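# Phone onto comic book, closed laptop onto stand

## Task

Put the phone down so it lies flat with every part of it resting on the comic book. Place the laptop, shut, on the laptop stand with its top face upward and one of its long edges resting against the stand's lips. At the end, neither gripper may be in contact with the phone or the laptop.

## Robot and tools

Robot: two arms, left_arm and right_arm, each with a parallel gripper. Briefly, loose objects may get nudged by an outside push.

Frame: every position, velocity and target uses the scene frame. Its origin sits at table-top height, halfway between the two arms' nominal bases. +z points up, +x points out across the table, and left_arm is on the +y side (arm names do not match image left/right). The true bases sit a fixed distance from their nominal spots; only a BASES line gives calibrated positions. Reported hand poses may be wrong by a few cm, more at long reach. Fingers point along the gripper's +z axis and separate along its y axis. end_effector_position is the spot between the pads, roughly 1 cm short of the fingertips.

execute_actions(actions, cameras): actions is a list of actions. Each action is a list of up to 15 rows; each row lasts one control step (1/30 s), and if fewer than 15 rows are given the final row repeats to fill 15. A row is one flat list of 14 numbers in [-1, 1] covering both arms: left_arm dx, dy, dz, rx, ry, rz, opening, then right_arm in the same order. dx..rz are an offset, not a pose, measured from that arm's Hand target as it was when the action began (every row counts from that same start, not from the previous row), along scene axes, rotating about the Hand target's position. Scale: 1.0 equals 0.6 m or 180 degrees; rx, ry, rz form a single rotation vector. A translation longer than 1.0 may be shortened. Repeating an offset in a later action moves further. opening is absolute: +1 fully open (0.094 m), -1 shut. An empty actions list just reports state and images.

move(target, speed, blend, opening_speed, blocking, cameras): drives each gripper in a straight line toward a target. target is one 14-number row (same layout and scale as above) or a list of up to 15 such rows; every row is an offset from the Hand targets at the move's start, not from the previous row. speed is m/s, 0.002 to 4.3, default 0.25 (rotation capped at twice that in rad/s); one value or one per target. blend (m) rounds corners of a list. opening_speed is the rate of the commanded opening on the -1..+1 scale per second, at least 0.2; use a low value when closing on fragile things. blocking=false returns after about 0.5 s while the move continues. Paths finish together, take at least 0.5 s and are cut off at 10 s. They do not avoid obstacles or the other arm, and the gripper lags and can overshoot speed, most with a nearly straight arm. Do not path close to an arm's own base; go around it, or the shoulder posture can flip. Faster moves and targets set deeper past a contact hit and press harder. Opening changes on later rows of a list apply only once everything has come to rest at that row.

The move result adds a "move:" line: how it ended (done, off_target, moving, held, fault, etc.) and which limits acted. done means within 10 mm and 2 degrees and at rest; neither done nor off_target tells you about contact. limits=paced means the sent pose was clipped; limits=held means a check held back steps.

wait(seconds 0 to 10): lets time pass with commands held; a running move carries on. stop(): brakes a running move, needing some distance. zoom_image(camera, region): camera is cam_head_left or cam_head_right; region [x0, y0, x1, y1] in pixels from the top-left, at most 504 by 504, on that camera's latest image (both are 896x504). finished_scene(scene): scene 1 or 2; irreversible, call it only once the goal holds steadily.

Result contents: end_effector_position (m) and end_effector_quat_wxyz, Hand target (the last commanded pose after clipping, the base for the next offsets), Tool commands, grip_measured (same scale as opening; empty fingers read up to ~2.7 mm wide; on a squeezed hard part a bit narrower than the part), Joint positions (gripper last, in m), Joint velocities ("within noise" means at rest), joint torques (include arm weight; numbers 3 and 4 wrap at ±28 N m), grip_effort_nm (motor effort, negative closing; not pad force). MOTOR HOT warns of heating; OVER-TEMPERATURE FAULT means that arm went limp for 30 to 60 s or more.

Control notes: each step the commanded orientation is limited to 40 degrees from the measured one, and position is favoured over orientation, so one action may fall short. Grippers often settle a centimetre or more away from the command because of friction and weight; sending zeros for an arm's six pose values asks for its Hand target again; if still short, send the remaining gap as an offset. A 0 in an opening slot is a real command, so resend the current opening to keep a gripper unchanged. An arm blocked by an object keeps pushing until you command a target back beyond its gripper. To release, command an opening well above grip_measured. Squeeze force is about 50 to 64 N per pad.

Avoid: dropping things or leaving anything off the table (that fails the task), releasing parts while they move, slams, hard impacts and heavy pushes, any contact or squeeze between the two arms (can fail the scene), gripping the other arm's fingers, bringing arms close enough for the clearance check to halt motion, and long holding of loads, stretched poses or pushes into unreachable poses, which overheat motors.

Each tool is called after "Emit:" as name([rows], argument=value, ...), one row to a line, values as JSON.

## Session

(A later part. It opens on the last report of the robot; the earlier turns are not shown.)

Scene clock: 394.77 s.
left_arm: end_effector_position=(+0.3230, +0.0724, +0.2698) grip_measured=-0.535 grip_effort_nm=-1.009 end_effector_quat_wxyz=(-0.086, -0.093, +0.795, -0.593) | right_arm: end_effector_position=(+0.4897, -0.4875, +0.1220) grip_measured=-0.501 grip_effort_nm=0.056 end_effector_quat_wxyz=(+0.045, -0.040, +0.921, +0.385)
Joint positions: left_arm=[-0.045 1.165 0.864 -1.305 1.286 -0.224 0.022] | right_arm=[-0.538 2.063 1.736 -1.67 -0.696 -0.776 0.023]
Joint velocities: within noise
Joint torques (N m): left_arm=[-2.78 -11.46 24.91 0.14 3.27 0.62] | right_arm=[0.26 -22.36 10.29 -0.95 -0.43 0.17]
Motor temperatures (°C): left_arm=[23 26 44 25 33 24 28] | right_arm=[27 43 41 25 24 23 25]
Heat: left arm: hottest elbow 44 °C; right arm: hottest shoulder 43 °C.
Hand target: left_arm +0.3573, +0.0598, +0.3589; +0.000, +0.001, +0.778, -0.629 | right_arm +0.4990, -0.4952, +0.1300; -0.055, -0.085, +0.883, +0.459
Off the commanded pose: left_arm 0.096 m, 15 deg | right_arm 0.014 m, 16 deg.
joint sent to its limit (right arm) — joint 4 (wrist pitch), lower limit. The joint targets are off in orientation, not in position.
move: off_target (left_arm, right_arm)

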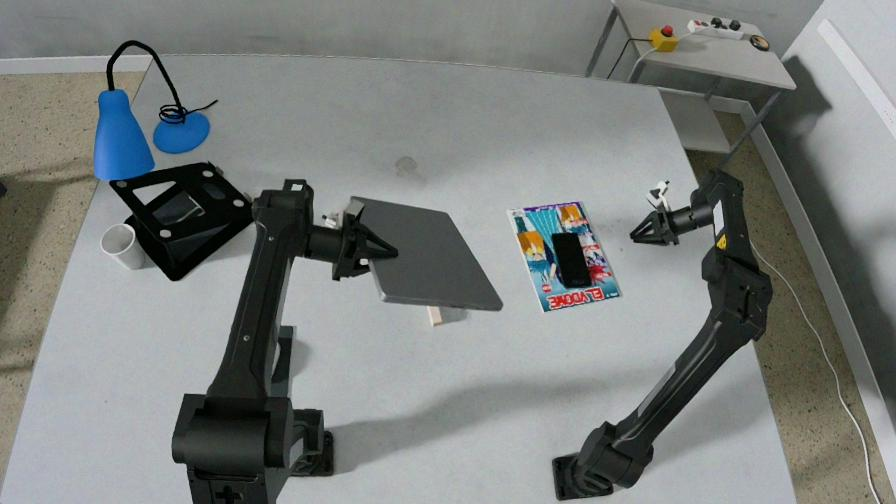

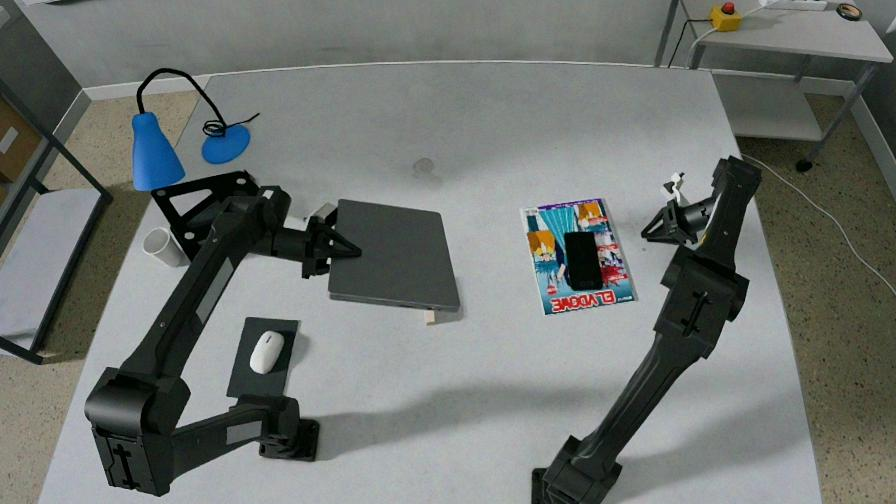

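Emit:
move([
  [-0.02,-0.06,-0.28,0,0,0,-0.8,0,0,0,0,0,0,-0.5],
], speed=0.15)

Emit:
zoom_image(camera="cam_head_left", region=[340, 200, 560, 380])

Emit:
zoom_image(camera="cam_head_right", region=[340, 200, 560, 380])

Scene clock: 401.20 s.
left_arm: end_effector_position=(+0.3335, +0.0346, +0.1395) grip_measured=-0.535 grip_effort_nm=-1.009 end_effector_quat_wxyz=(-0.061, -0.080, +0.799, -0.593) | right_arm: end_effector_position=(+0.4897, -0.4875, +0.1220) grip_measured=-0.501 grip_effort_nm=0.061 end_effector_quat_wxyz=(+0.045, -0.040, +0.921, +0.385)
Joint positions: left_arm=[-0.17 1.32 0.58 -0.402 1.247 -0.652 0.022] | right_arm=[-0.538 2.063 1.736 -1.67 -0.696 -0.776 0.023]
Joint velocities: within noise
Joint torques (N m): left_arm=[-2.67 -14.62 11.97 2.96 2.94 0.48] | right_arm=[0.21 -22.53 10.28 -0.94 -0.43 0.17]
Motor temperatures (°C): left_arm=[23 26 45 24 37 24 28] | right_arm=[27 43 41 25 24 23 25]
Heat: left arm: hottest elbow 45 °C; right arm: hottest shoulder 43 °C.
Hand target: left_arm +0.3454, +0.0239, +0.1910; +0.001, +0.001, +0.778, -0.629 | right_arm +0.4990, -0.4952, +0.1300; -0.055, -0.085, +0.883, +0.459
Off the commanded pose: left_arm 0.054 m, 13 deg | right_arm 0.014 m, 16 deg.
joint sent to its limit (right arm) — joint 4 (wrist pitch), lower limit. The joint targets are off in orientation, not in position.
move: off_target (left_arm, right_arm)

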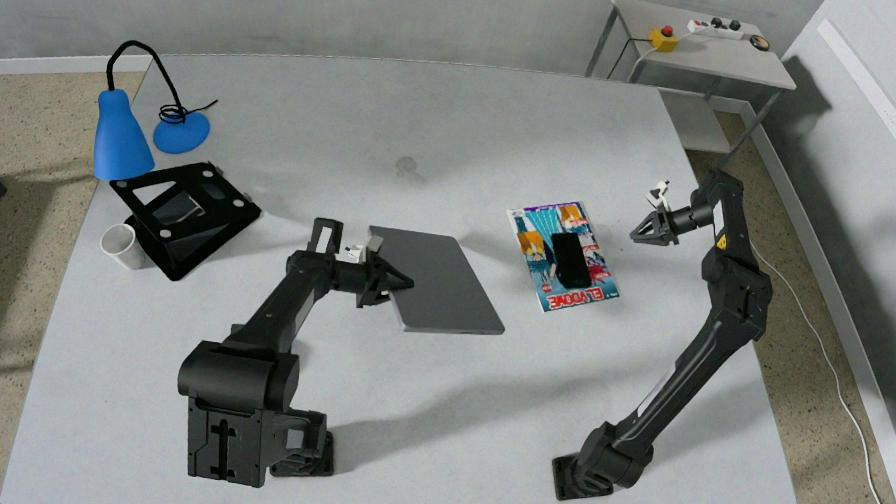

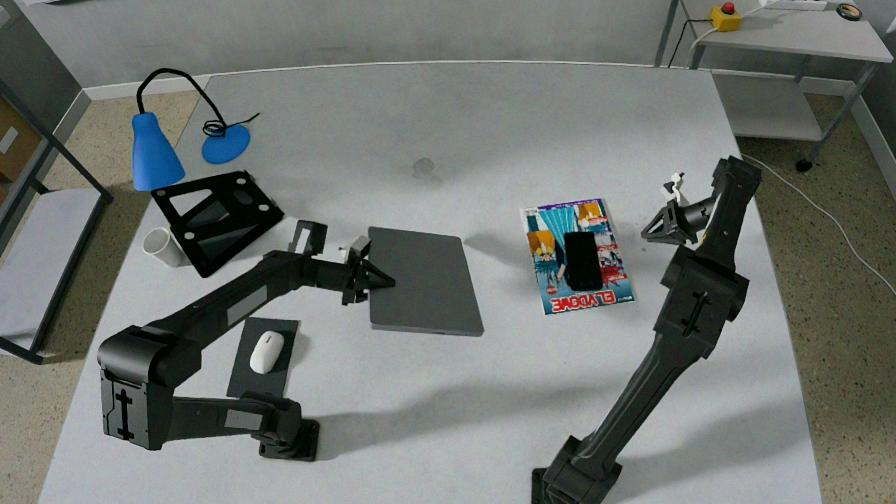

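Scaled by 2.291.

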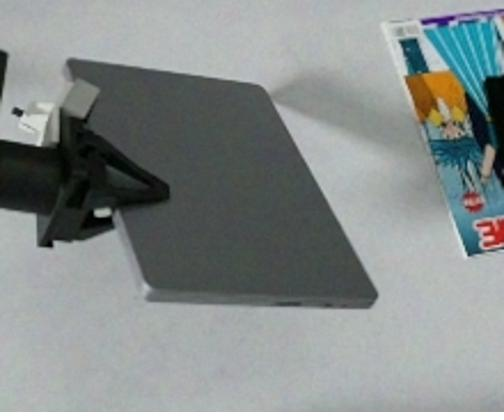

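Scaled by 2.291.

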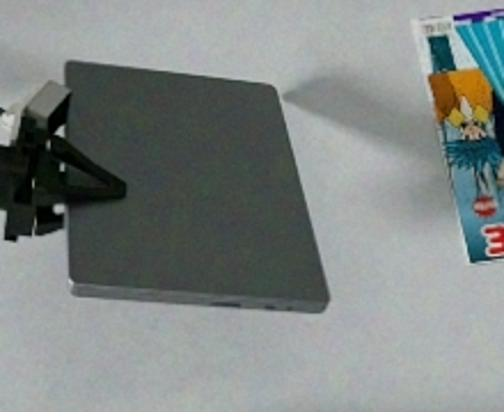

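Emit:
move([
  [-0.045,0.045,-0.04,0,0,0,-0.8,0,0,0,0,0,0,-0.5],
  [-0.045,0.045,-0.14,0,0,0,-0.8,0,0,0,0,0,0,-0.5],
], speed=0.08)

Emit:
zoom_image(camera="cam_head_left", region=[340, 200, 560, 380])

Emit:
zoom_image(camera="cam_head_right", region=[340, 200, 560, 380])

Scene clock: 406.83 s.
left_arm: end_effector_position=(+0.3086, +0.0503, +0.0894) grip_measured=-0.541 grip_effort_nm=-1.004 end_effector_quat_wxyz=(-0.015, -0.009, +0.793, -0.609) | right_arm: end_effector_position=(+0.4897, -0.4875, +0.1220) grip_measured=-0.501 grip_effort_nm=0.056 end_effector_quat_wxyz=(+0.045, -0.040, +0.921, +0.385)
Joint positions: left_arm=[-0.121 1.435 0.486 -0.334 1.3 -0.333 0.022] | right_arm=[-0.538 2.063 1.736 -1.67 -0.696 -0.776 0.023]
Joint velocities: within noise
Joint torques (N m): left_arm=[-0.5 -10.29 8.03 1.33 2.29 -0.07] | right_arm=[0.15 -22.42 10.26 -0.95 -0.42 0.16]
Motor temperatures (°C): left_arm=[23 26 43 24 39 24 28] | right_arm=[27 43 41 25 24 23 25]
Heat: left arm: hottest elbow 43 °C; right arm: hottest shoulder 43 °C.
Hand target: left_arm +0.3183, +0.0509, +0.1069; +0.001, +0.001, +0.778, -0.629 | right_arm +0.4990, -0.4952, +0.1300; -0.055, -0.085, +0.883, +0.459
Off the commanded pose: left_arm 0.020 m, 3 deg | right_arm 0.014 m, 16 deg.
joint sent to its limit (right arm) — joint 4 (wrist pitch), lower limit. The joint targets are off in orientation, not in position.
move: off_target (left_arm, right_arm)

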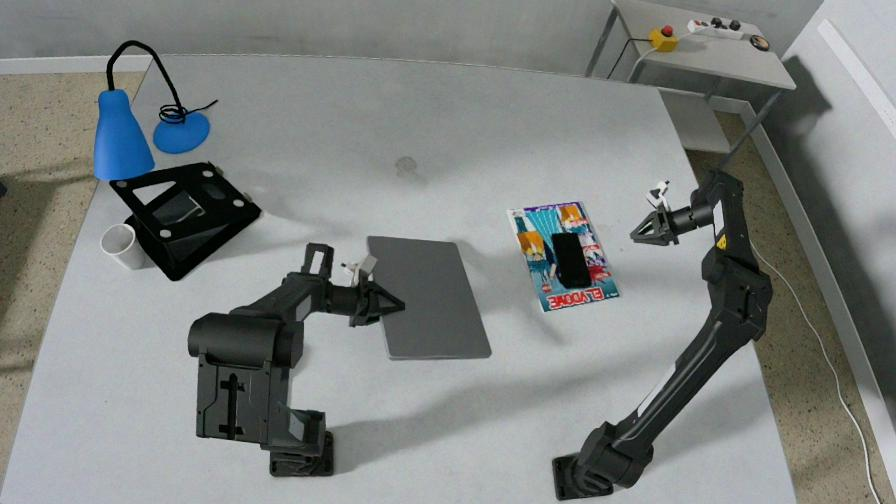

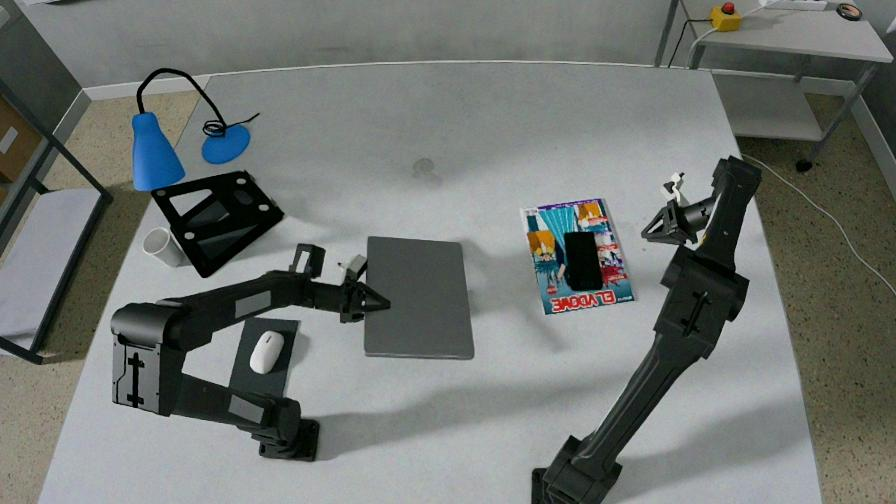

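Scaled by 2.291.

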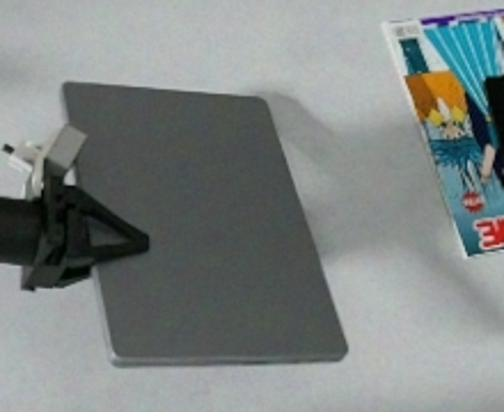

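Scaled by 2.291.

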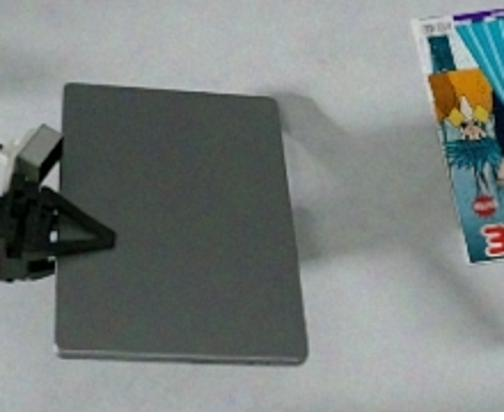

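Emit:
move([
  [0,0,-0.07,-0.02,0,0,-0.8,0,0,0,0,0,0,-0.5],
], speed=0.08)

Emit:
zoom_image(camera="cam_head_left", region=[340, 200, 560, 380])

Scene clock: 409.73 s.
left_arm: end_effector_position=(+0.3145, +0.0494, +0.0568) grip_measured=-0.543 grip_effort_nm=-1.009 end_effector_quat_wxyz=(+0.012, +0.029, +0.768, -0.640) | right_arm: end_effector_position=(+0.4897, -0.4875, +0.1220) grip_measured=-0.501 grip_effort_nm=0.056 end_effector_quat_wxyz=(+0.045, -0.040, +0.921, +0.385)
Joint positions: left_arm=[-0.111 1.616 0.47 -0.092 1.379 -0.281 0.021] | right_arm=[-0.538 2.063 1.736 -1.67 -0.696 -0.776 0.023]
Joint velocities: within noise
Joint torques (N m): left_arm=[0.21 -11.05 5.44 1.2 1.68 -0.69] | right_arm=[0.21 -22.3 10.28 -0.95 -0.43 0.17]
Motor temperatures (°C): left_arm=[23 26 42 24 39 24 28] | right_arm=[27 43 41 25 24 23 25]
Heat: left arm: hottest elbow 42 °C; right arm: hottest shoulder 43 °C.
Hand target: left_arm +0.3184, +0.0509, +0.0649; +0.001, +0.001, +0.757, -0.653 | right_arm +0.4990, -0.4952, +0.1300; -0.055, -0.085, +0.883, +0.459
Off the commanded pose: left_arm 0.009 m, 4 deg | right_arm 0.014 m, 16 deg.
joint sent to its limit (right arm) — joint 4 (wrist pitch), lower limit. The joint targets are off in orientation, not in position.
move: off_target (left_arm, right_arm)

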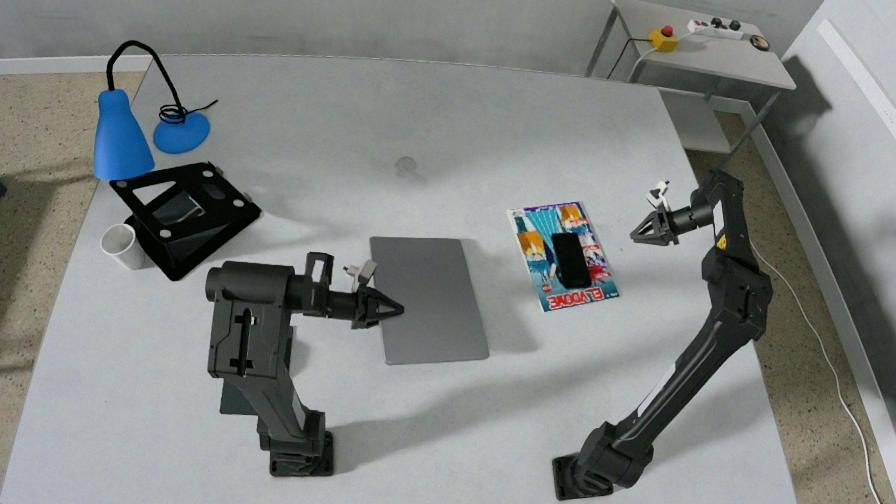

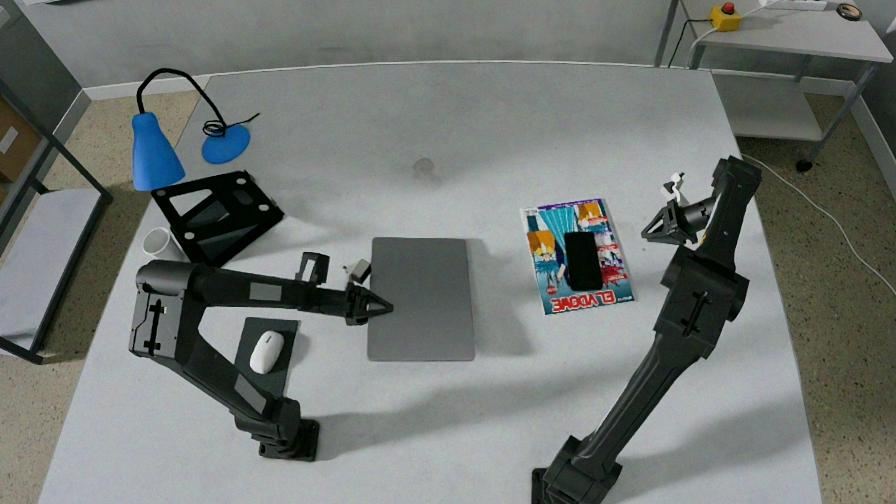

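Scaled by 2.291.

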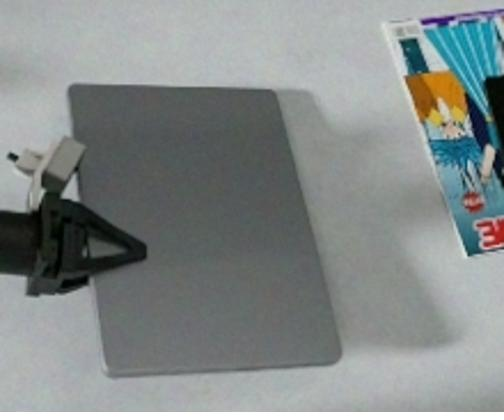

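Emit:
move([
  [0,0,-0.045,0,0,0,-0.8,0,0,0,0,0,0,-0.5],
], speed=0.06, cameras=[])

Emit:
move([
  [0,0,0,0,0,0,0.5,0,0,0,0,0,0,-0.5],
], opening_speed=0.25)

Emit:
zoom_image(camera="cam_head_left", region=[340, 200, 560, 380])

Scene clock: 413.30 s.
left_arm: end_effector_position=(+0.3161, +0.0488, +0.0453) grip_measured=-0.543 grip_effort_nm=-1.004 end_effector_quat_wxyz=(+0.023, +0.047, +0.754, -0.655) | right_arm: end_effector_position=(+0.4897, -0.4875, +0.1220) grip_measured=-0.501 grip_effort_nm=0.056 end_effector_quat_wxyz=(+0.045, -0.040, +0.921, +0.385)
Joint positions: left_arm=[-0.109 1.693 0.469 0.009 1.42 -0.263 0.021] | right_arm=[-0.538 2.063 1.736 -1.67 -0.696 -0.776 0.023]
Joint velocities: within noise
Joint torques (N m): left_arm=[-0.91 -9.41 4.48 1.11 0.12 -0.76] | right_arm=[0.15 -22.36 10.29 -0.92 -0.44 0.16]
Motor temperatures (°C): left_arm=[23 26 41 24 38 24 28] | right_arm=[27 43 41 25 24 23 25]
Heat: left arm: hottest elbow 41 °C; right arm: hottest shoulder 43 °C.
Hand target: left_arm +0.3182, +0.0509, +0.0378; +0.000, +0.001, +0.757, -0.653 | right_arm +0.4990, -0.4952, +0.1300; -0.055, -0.085, +0.883, +0.459
Off the commanded pose: left_arm 0.008 m, 6 deg | right_arm 0.014 m, 16 deg.
joint sent to its limit (right arm) — joint 4 (wrist pitch), lower limit. The joint targets are off in orientation, not in position.
move: off_target (left_arm, right_arm)
No camera images: "cameras" was empty.

Scene clock: 418.80 s.
left_arm: end_effector_position=(+0.3208, +0.0494, +0.0500) grip_measured=+0.495 grip_effort_nm=0.242 end_effector_quat_wxyz=(-0.002, +0.007, +0.750, -0.662) | right_arm: end_effector_position=(+0.4897, -0.4875, +0.1220) grip_measured=-0.501 grip_effort_nm=0.061 end_effector_quat_wxyz=(+0.045, -0.040, +0.921, +0.385)
Joint positions: left_arm=[-0.105 1.691 0.453 0.142 1.431 -0.472 0.07] | right_arm=[-0.538 2.063 1.736 -1.67 -0.696 -0.776 0.023]
Joint velocities: within noise
Joint torques (N m): left_arm=[-1.67 -9.47 3.32 1.36 -0.46 0.21] | right_arm=[0.09 -22.42 10.28 -0.94 -0.43 0.16]
Motor temperatures (°C): left_arm=[23 26 40 24 35 24 28] | right_arm=[27 43 41 25 24 23 25]
Heat: left arm: hottest elbow 40 °C; right arm: hottest shoulder 43 °C.
Hand target: left_arm +0.3183, +0.0509, +0.0379; +0.001, +0.001, +0.758, -0.653 | right_arm +0.4990, -0.4952, +0.1300; -0.055, -0.085, +0.883, +0.459
Off the commanded pose: left_arm 0.013 m, 2 deg | right_arm 0.014 m, 16 deg.
joint sent to its limit (right arm) — joint 4 (wrist pitch), lower limit. The joint targets are off in orientation, not in position.
move: off_target (left_arm, right_arm)

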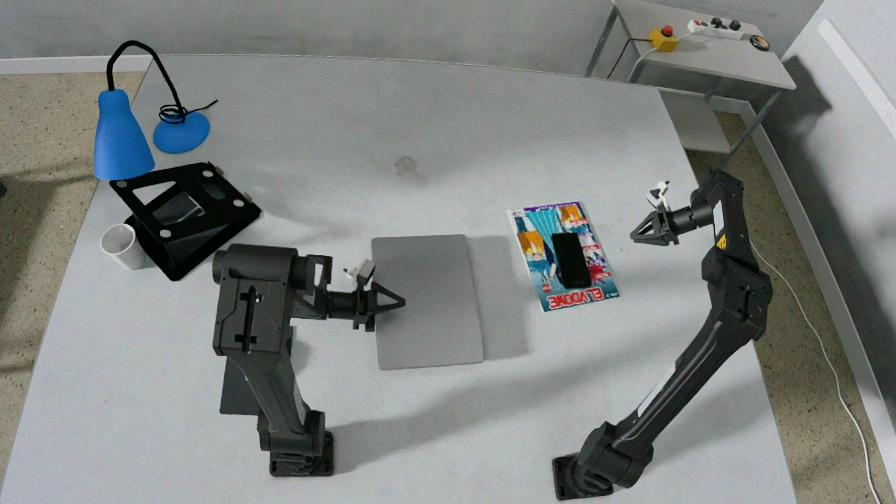

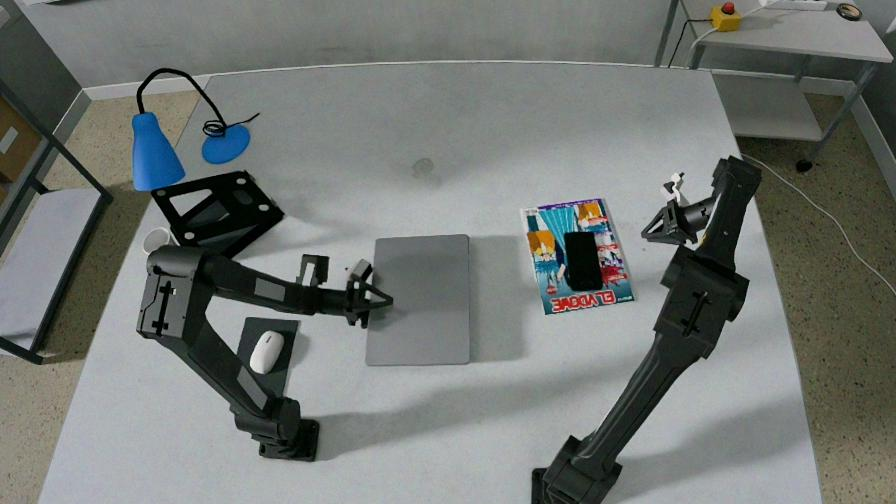

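Scaled by 2.291.

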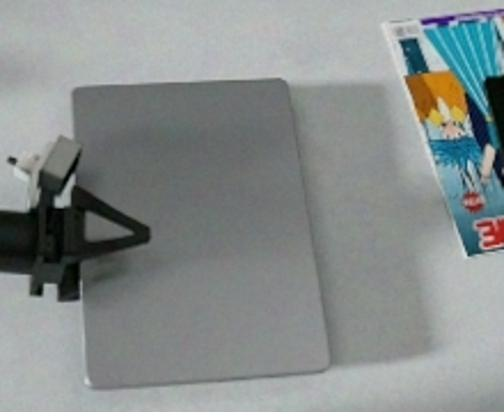

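Emit:
move([
  [0,0.22,0.012,0,0,0,0.5,0,0,0,0,0,0,-0.5],
  [0,0.3,0.4,0.1,0,0,0.5,0,0,0,0,0,0,-0.5],
  [0.278,0.815,0.3,0.43,-0.169,-0.196,0.5,0,0,0,0,0,0,-0.5],
], speed=[0.12,0.3,0.4])

Emit:
zoom_image(camera="cam_head_left", region=[80, 120, 320, 310])

Emit:
zoom_image(camera="cam_head_right", region=[100, 120, 340, 310])

Scene clock: 443.60 s.
left_arm: end_effector_position=(+0.4678, +0.5206, +0.1986) grip_measured=+0.498 grip_effort_nm=0.120 end_effector_quat_wxyz=(-0.020, +0.368, +0.929, -0.028) | right_arm: end_effector_position=(+0.4897, -0.4875, +0.1220) grip_measured=-0.501 grip_effort_nm=0.061 end_effector_quat_wxyz=(+0.045, -0.040, +0.921, +0.385)
Joint positions: left_arm=[0.539 1.748 1.624 -1.514 0.001 1.322 0.07] | right_arm=[-0.538 2.063 1.736 -1.67 -0.696 -0.776 0.023]
Joint velocities: within noise
Joint torques (N m): left_arm=[-0.62 -17.79 16.54 0.55 0.02 0.13] | right_arm=[0.21 -22.36 10.29 -0.94 -0.42 0.17]
Motor temperatures (°C): left_arm=[23 26 36 24 31 24 28] | right_arm=[27 43 41 25 24 23 25]
Heat: left arm: hottest elbow 36 °C; right arm: hottest shoulder 43 °C.
Hand target: left_arm +0.4852, +0.5399, +0.2178; +0.000, +0.367, +0.930, +0.000 | right_arm +0.4990, -0.4952, +0.1300; -0.055, -0.085, +0.883, +0.459
Off the commanded pose: left_arm 0.032 m, 4 deg | right_arm 0.014 m, 16 deg.
joint sent to its limit (right arm) — joint 4 (wrist pitch), lower limit. The joint targets are off in orientation, not in position.
move: off_target (left_arm, right_arm)

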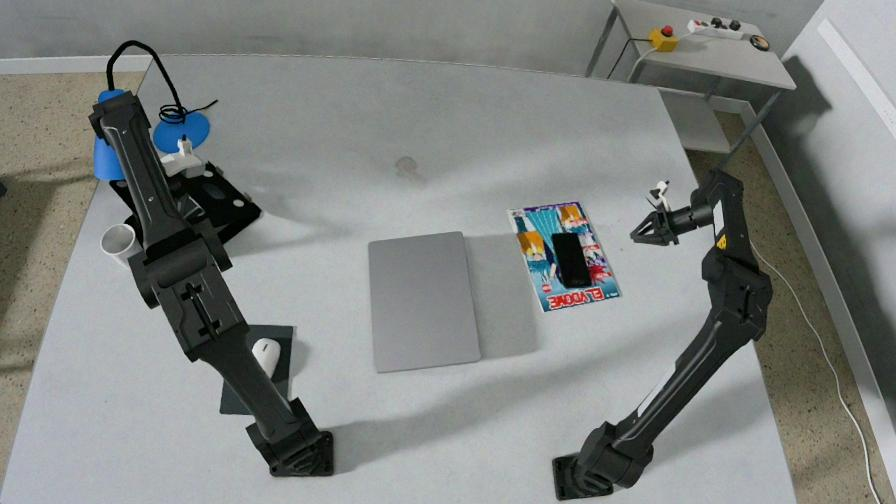

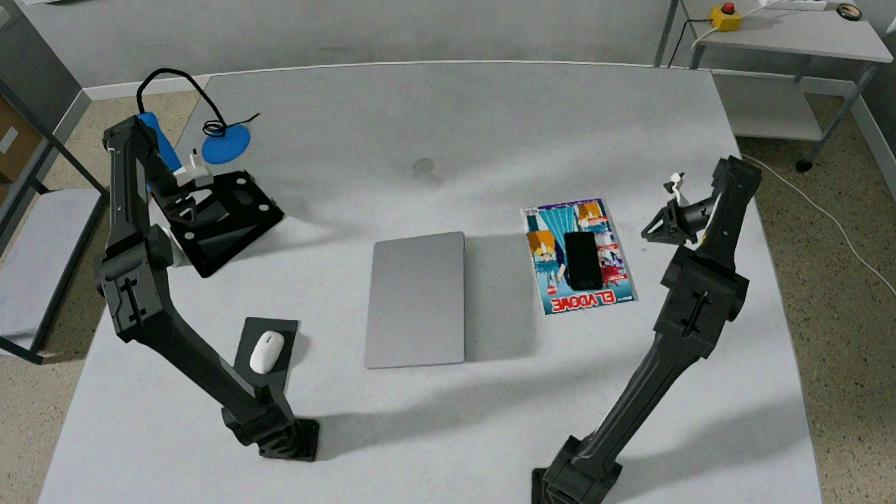

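Scaled by 2.100.

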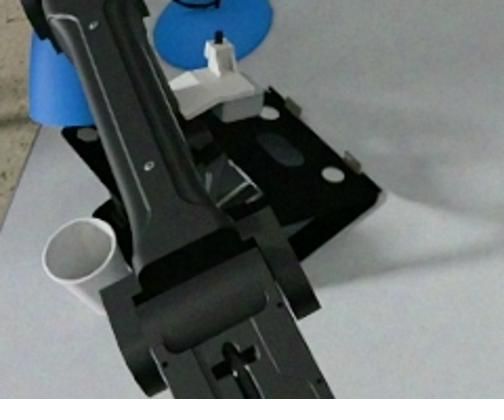

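Scaled by 2.100.

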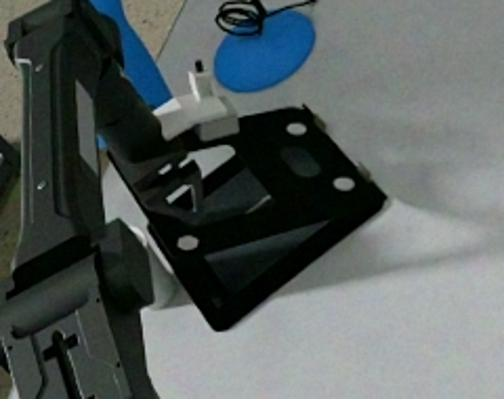

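Emit:
move([
  [0.03,-0.01,-0.12,0,0,0,0.5,0,0,0,0,0,0,-0.5],
], speed=0.2)

Emit:
zoom_image(camera="cam_head_left", region=[110, 140, 310, 300])

Emit:
zoom_image(camera="cam_head_right", region=[140, 150, 300, 290])

Scene clock: 448.83 s.
left_arm: end_effector_position=(+0.4984, +0.5386, +0.1479) grip_measured=+0.498 grip_effort_nm=0.125 end_effector_quat_wxyz=(-0.002, +0.365, +0.931, -0.003) | right_arm: end_effector_position=(+0.4897, -0.4875, +0.1220) grip_measured=-0.501 grip_effort_nm=0.061 end_effector_quat_wxyz=(+0.045, -0.040, +0.921, +0.385)
Joint positions: left_arm=[0.536 1.826 1.598 -1.35 0.001 1.313 0.07] | right_arm=[-0.538 2.063 1.736 -1.67 -0.696 -0.776 0.023]
Joint velocities: within noise
Joint torques (N m): left_arm=[-2.26 -19.37 9.54 0.65 0.05 -0.11] | right_arm=[0.21 -22.36 10.29 -0.94 -0.42 0.17]
Motor temperatures (°C): left_arm=[23 26 36 24 31 24 27] | right_arm=[27 43 41 25 24 23 25]
Heat: left arm: hottest elbow 36 °C; right arm: hottest shoulder 43 °C.
Hand target: left_arm +0.5033, +0.5338, +0.1460; +0.000, +0.367, +0.930, +0.000 | right_arm +0.4990, -0.4952, +0.1300; -0.055, -0.085, +0.883, +0.459
Off the commanded pose: left_arm 0.007 m, 0 deg | right_arm 0.014 m, 16 deg.
joint sent to its limit (right arm) — joint 4 (wrist pitch), lower limit. The joint targets are off in orientation, not in position.
move: off_target (right_arm)

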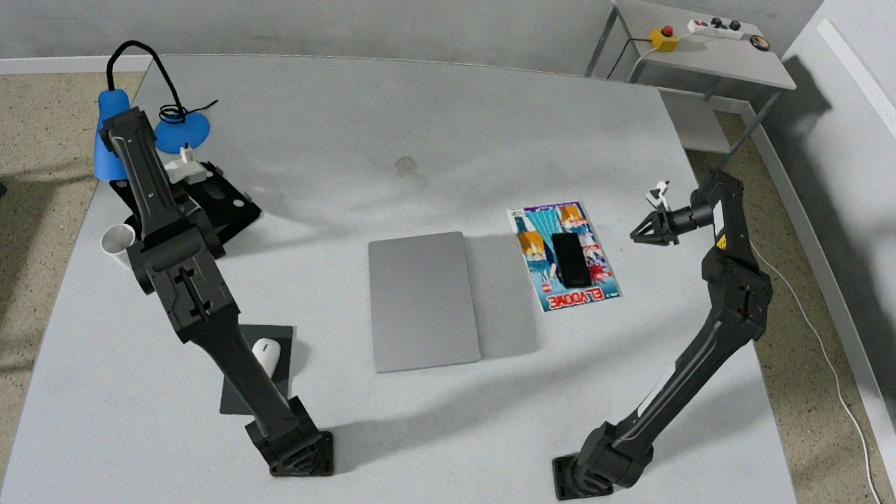

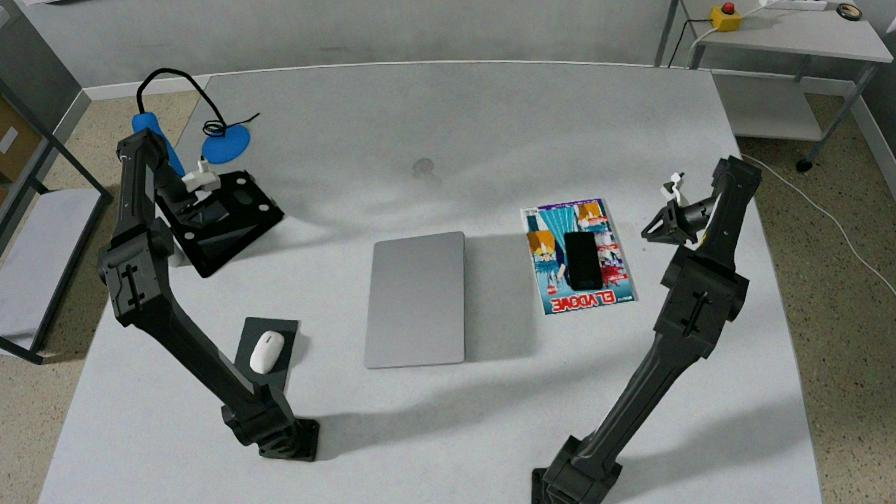

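Scaled by 2.520.

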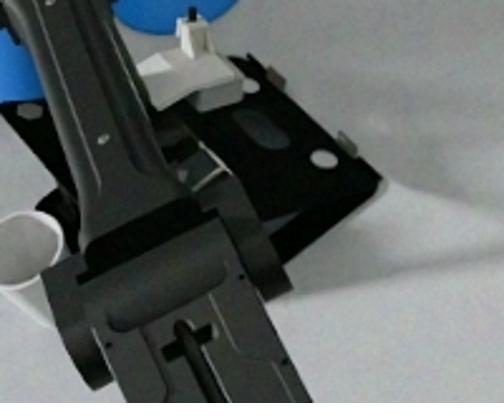

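Scaled by 3.150.

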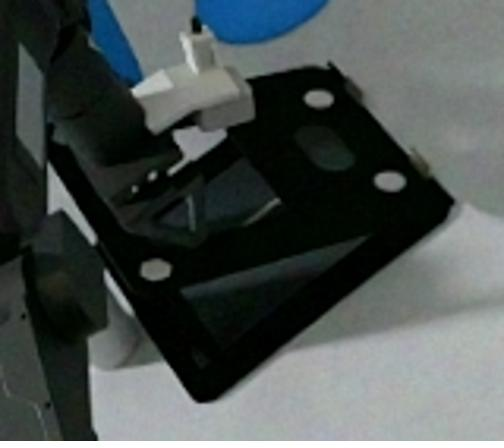

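Emit:
move([
  [0.02,-0.025,-0.06,0,0,0,0.5,0,0,0,0,0,0,-0.5],
  [0.02,-0.025,-0.11,0,0,0,0.5,0,0,0,0,0,0,-0.5],
], speed=0.1)

Emit:
zoom_image(camera="cam_head_right", region=[140, 150, 300, 290])

Scene clock: 454.73 s.
left_arm: end_effector_position=(+0.5205, +0.5219, +0.1083) grip_measured=+0.498 grip_effort_nm=0.120 end_effector_quat_wxyz=(+0.015, +0.367, +0.930, +0.014) | right_arm: end_effector_position=(+0.4897, -0.4875, +0.1220) grip_measured=-0.501 grip_effort_nm=0.061 end_effector_quat_wxyz=(+0.045, -0.040, +0.921, +0.385)
Joint positions: left_arm=[0.492 1.851 1.527 -1.206 0.006 1.272 0.07] | right_arm=[-0.538 2.063 1.736 -1.67 -0.696 -0.776 0.023]
Joint velocities: within noise
Joint torques (N m): left_arm=[-1.73 -16.62 7.16 1.05 -0.2 -0.02] | right_arm=[0.15 -22.36 10.29 -0.94 -0.43 0.16]
Motor temperatures (°C): left_arm=[23 27 36 24 30 24 27] | right_arm=[27 43 42 25 24 23 25]
Heat: left arm: hottest elbow 36 °C; right arm: hottest shoulder 43 °C.
Hand target: left_arm +0.5152, +0.5189, +0.0799; +0.000, +0.367, +0.930, +0.000 | right_arm +0.4990, -0.4952, +0.1300; -0.055, -0.085, +0.883, +0.459
Off the commanded pose: left_arm 0.029 m, 2 deg | right_arm 0.014 m, 16 deg.
joint sent to its limit (right arm) — joint 4 (wrist pitch), lower limit. The joint targets are off in orientation, not in position.
move: off_target (left_arm, right_arm)

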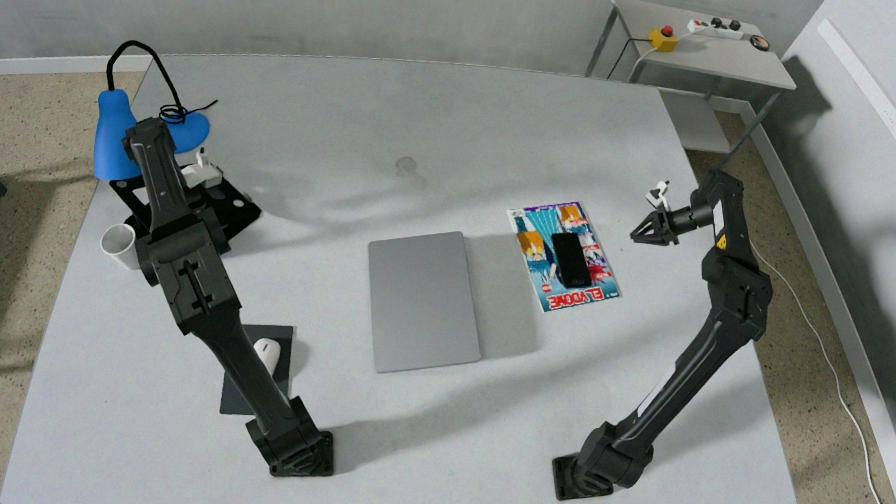

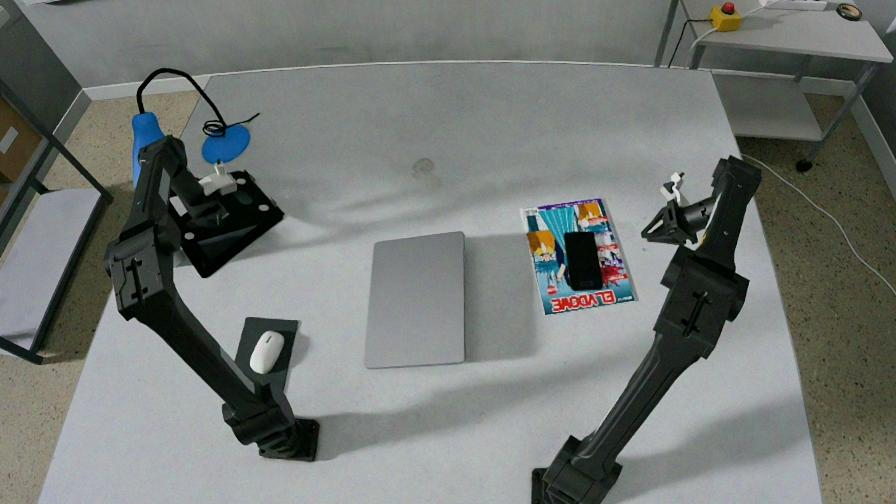

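Scaled by 3.150.

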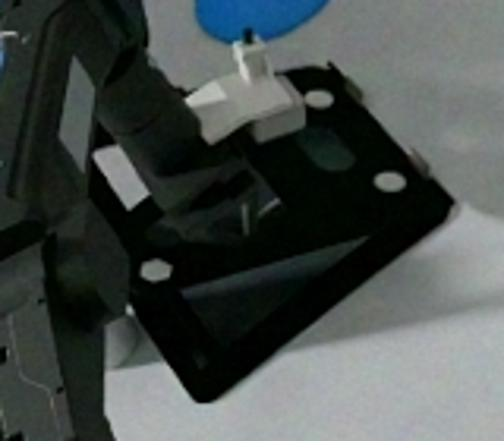

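Emit:
move([
  [0,0,0.08,0,0,0,0.5,0,0,0,0,0,0,-0.5],
  [-0.045,-0.048,0.08,0,0,0,0.5,0,0,0,0,0,0,-0.5],
], speed=0.15)

Emit:
zoom_image(camera="cam_head_right", region=[140, 150, 300, 290])

Scene clock: 458.90 s.
left_arm: end_effector_position=(+0.4855, +0.4970, +0.1190) grip_measured=+0.498 grip_effort_nm=0.115 end_effector_quat_wxyz=(-0.007, +0.364, +0.931, -0.010) | right_arm: end_effector_position=(+0.4897, -0.4875, +0.1220) grip_measured=-0.501 grip_effort_nm=0.061 end_effector_quat_wxyz=(+0.045, -0.040, +0.921, +0.385)
Joint positions: left_arm=[0.483 1.776 1.449 -1.268 0.003 1.257 0.07] | right_arm=[-0.538 2.063 1.736 -1.67 -0.696 -0.776 0.023]
Joint velocities: within noise
Joint torques (N m): left_arm=[-3.19 -20.89 8.58 0.57 -0.04 -0.1] | right_arm=[0.21 -22.36 10.26 -0.92 -0.42 0.16]
Motor temperatures (°C): left_arm=[23 27 35 24 30 24 27] | right_arm=[27 43 42 25 24 23 25]
Heat: left arm: hottest elbow 35 °C; right arm: hottest shoulder 43 °C.
Hand target: left_arm +0.4882, +0.4902, +0.1278; +0.000, +0.367, +0.930, +0.000 | right_arm +0.4990, -0.4952, +0.1300; -0.055, -0.085, +0.883, +0.459
Off the commanded pose: left_arm 0.012 m, 1 deg | right_arm 0.014 m, 16 deg.
joint sent to its limit (right arm) — joint 4 (wrist pitch), lower limit. The joint targets are off in orientation, not in position.
move: off_target (left_arm, right_arm)

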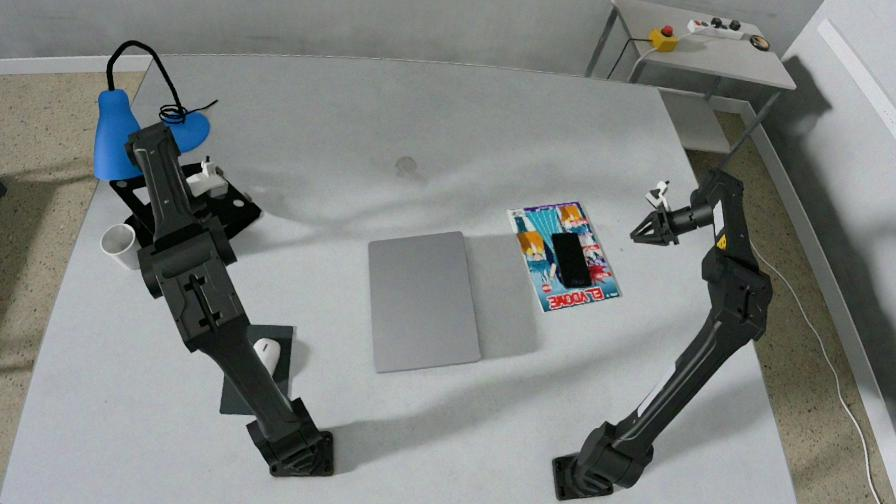

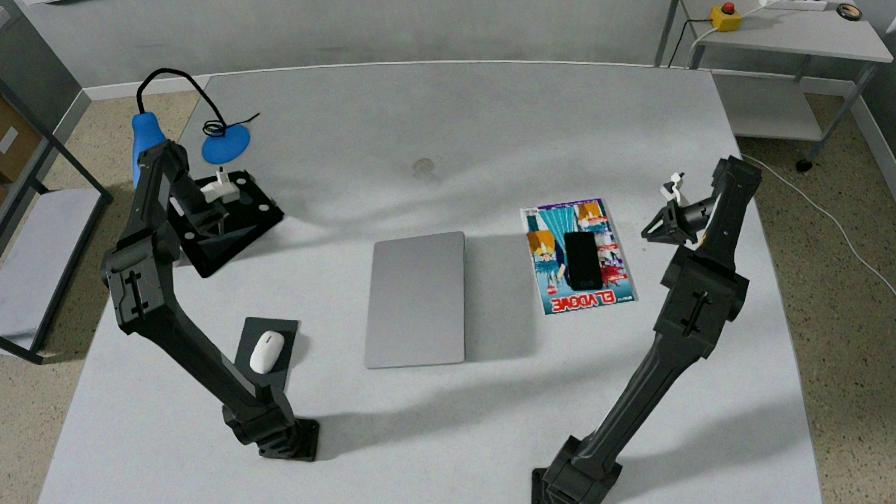

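Scaled by 3.150.

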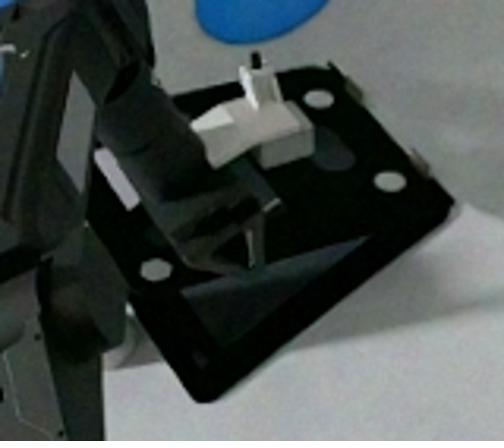

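Emit:
move([
  [0,0,-0.1,0,0,0,0.5,0,0,0,0,0,0,-0.5],
], speed=0.1)

Emit:
zoom_image(camera="cam_head_right", region=[140, 150, 300, 290])

Scene clock: 462.77 s.
left_arm: end_effector_position=(+0.4869, +0.4970, +0.0764) grip_measured=+0.498 grip_effort_nm=0.115 end_effector_quat_wxyz=(+0.004, +0.364, +0.931, +0.003) | right_arm: end_effector_position=(+0.4897, -0.4875, +0.1220) grip_measured=-0.501 grip_effort_nm=0.061 end_effector_quat_wxyz=(+0.045, -0.040, +0.921, +0.385)
Joint positions: left_arm=[0.481 1.799 1.362 -1.123 0.002 1.256 0.07] | right_arm=[-0.538 2.063 1.736 -1.67 -0.696 -0.776 0.023]
Joint velocities: within noise
Joint torques (N m): left_arm=[-2.43 -17.55 8.49 0.5 -0.05 -0.1] | right_arm=[0.15 -22.42 10.28 -0.96 -0.43 0.16]
Motor temperatures (°C): left_arm=[23 27 35 24 30 24 27] | right_arm=[27 43 42 25 24 23 25]
Heat: left arm: hottest elbow 35 °C; right arm: hottest shoulder 43 °C.
Hand target: left_arm +0.4882, +0.4900, +0.0678; +0.000, +0.367, +0.930, +0.000 | right_arm +0.4990, -0.4952, +0.1300; -0.055, -0.085, +0.883, +0.459
Off the commanded pose: left_arm 0.011 m, 1 deg | right_arm 0.014 m, 16 deg.
joint sent to its limit (right arm) — joint 4 (wrist pitch), lower limit. The joint targets are off in orientation, not in position.
move: off_target (left_arm, right_arm)

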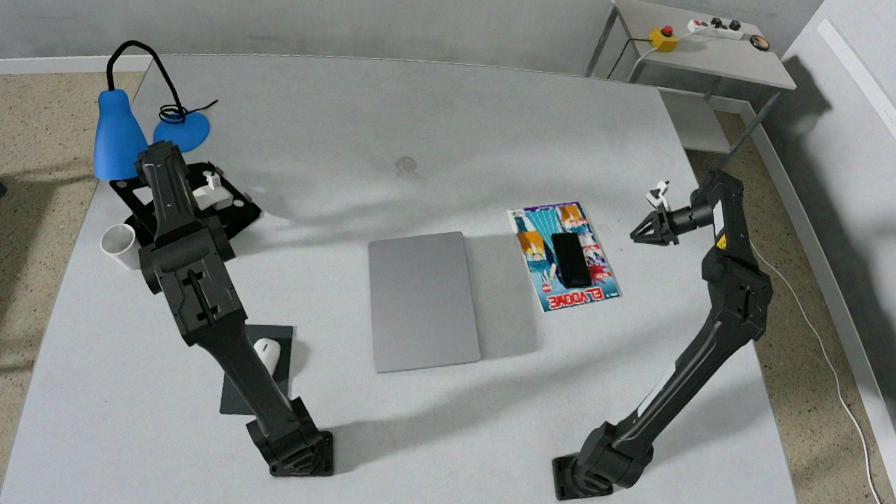

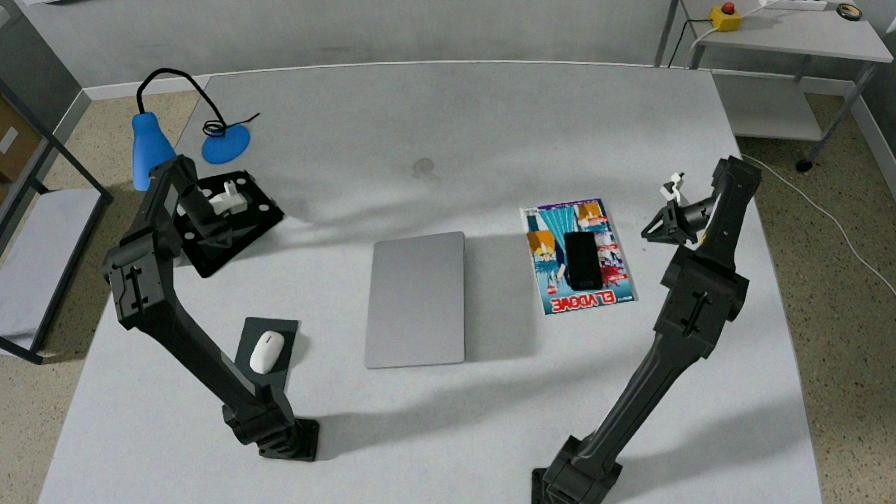

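Scaled by 3.150.

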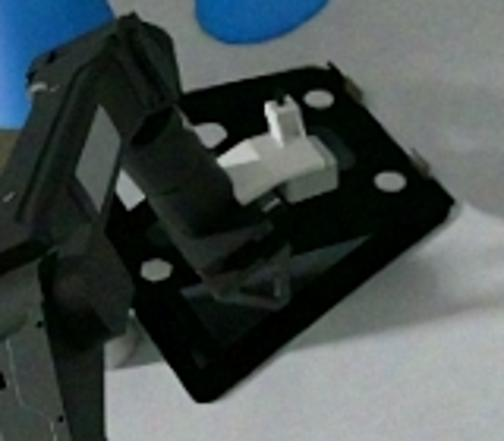

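Emit:
move([
  [0,0,0,0,0,0,-0.6,0,0,0,0,0,0,-0.5],
], opening_speed=0.3)

Emit:
zoom_image(camera="cam_head_right", region=[140, 150, 300, 290])

Scene clock: 469.87 s.
left_arm: end_effector_position=(+0.4889, +0.4990, +0.0759) grip_measured=+0.023 grip_effort_nm=-1.009 end_effector_quat_wxyz=(+0.005, +0.362, +0.932, +0.009) | right_arm: end_effector_position=(+0.4897, -0.4875, +0.1220) grip_measured=-0.501 grip_effort_nm=0.056 end_effector_quat_wxyz=(+0.045, -0.040, +0.921, +0.385)
Joint positions: left_arm=[0.481 1.8 1.362 -1.112 -0.003 1.252 0.048] | right_arm=[-0.538 2.063 1.736 -1.67 -0.696 -0.776 0.023]
Joint velocities: within noise
Joint torques (N m): left_arm=[-2.2 -17.61 8.62 0.12 0.16 0] | right_arm=[0.21 -22.36 10.28 -0.96 -0.42 0.16]
Motor temperatures (°C): left_arm=[23 27 35 24 30 24 27] | right_arm=[27 43 42 25 24 23 25]
Heat: left arm: hottest elbow 35 °C; right arm: hottest shoulder 43 °C.
Hand target: left_arm +0.4881, +0.4900, +0.0678; +0.000, +0.367, +0.930, +0.000 | right_arm +0.4990, -0.4952, +0.1300; -0.055, -0.085, +0.883, +0.459
Off the commanded pose: left_arm 0.012 m, 1 deg | right_arm 0.014 m, 16 deg.
joint sent to its limit (right arm) — joint 4 (wrist pitch), lower limit. The joint targets are off in orientation, not in position.
move: off_target (left_arm, right_arm)

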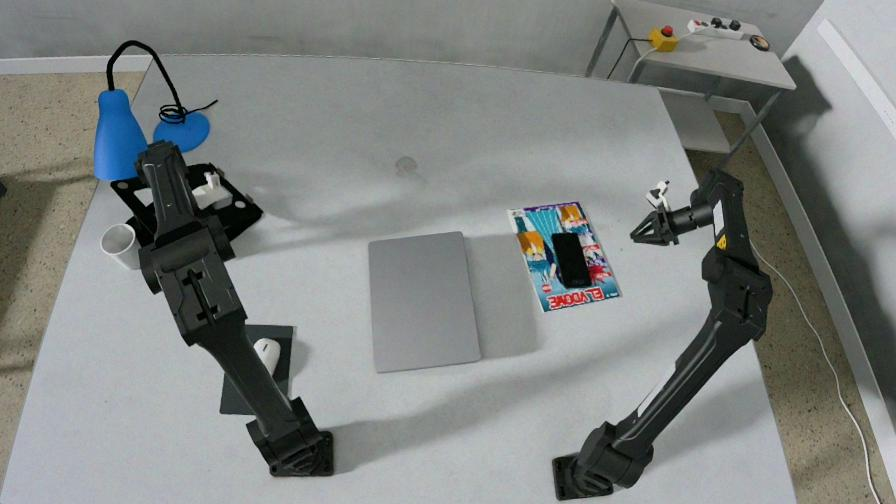

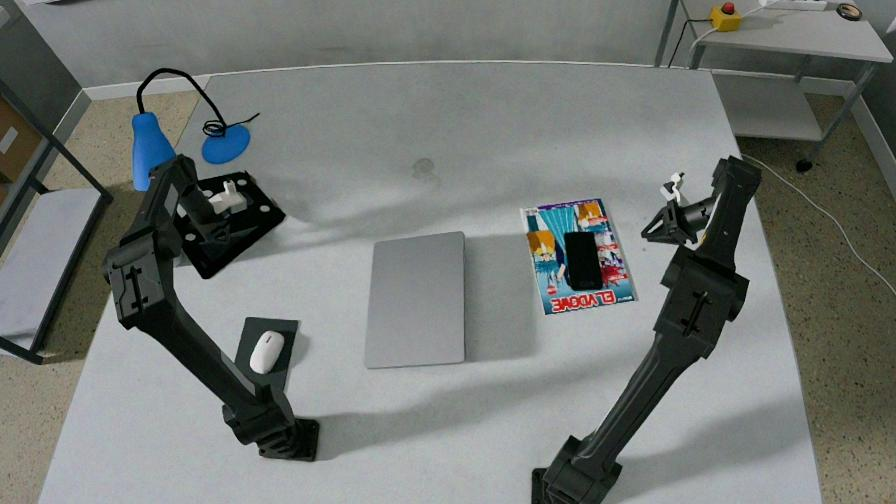

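Scaled by 3.150.

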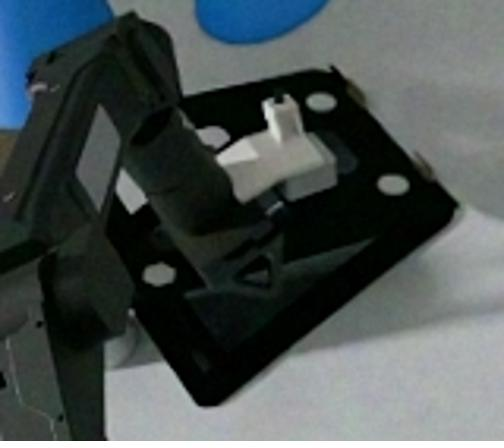

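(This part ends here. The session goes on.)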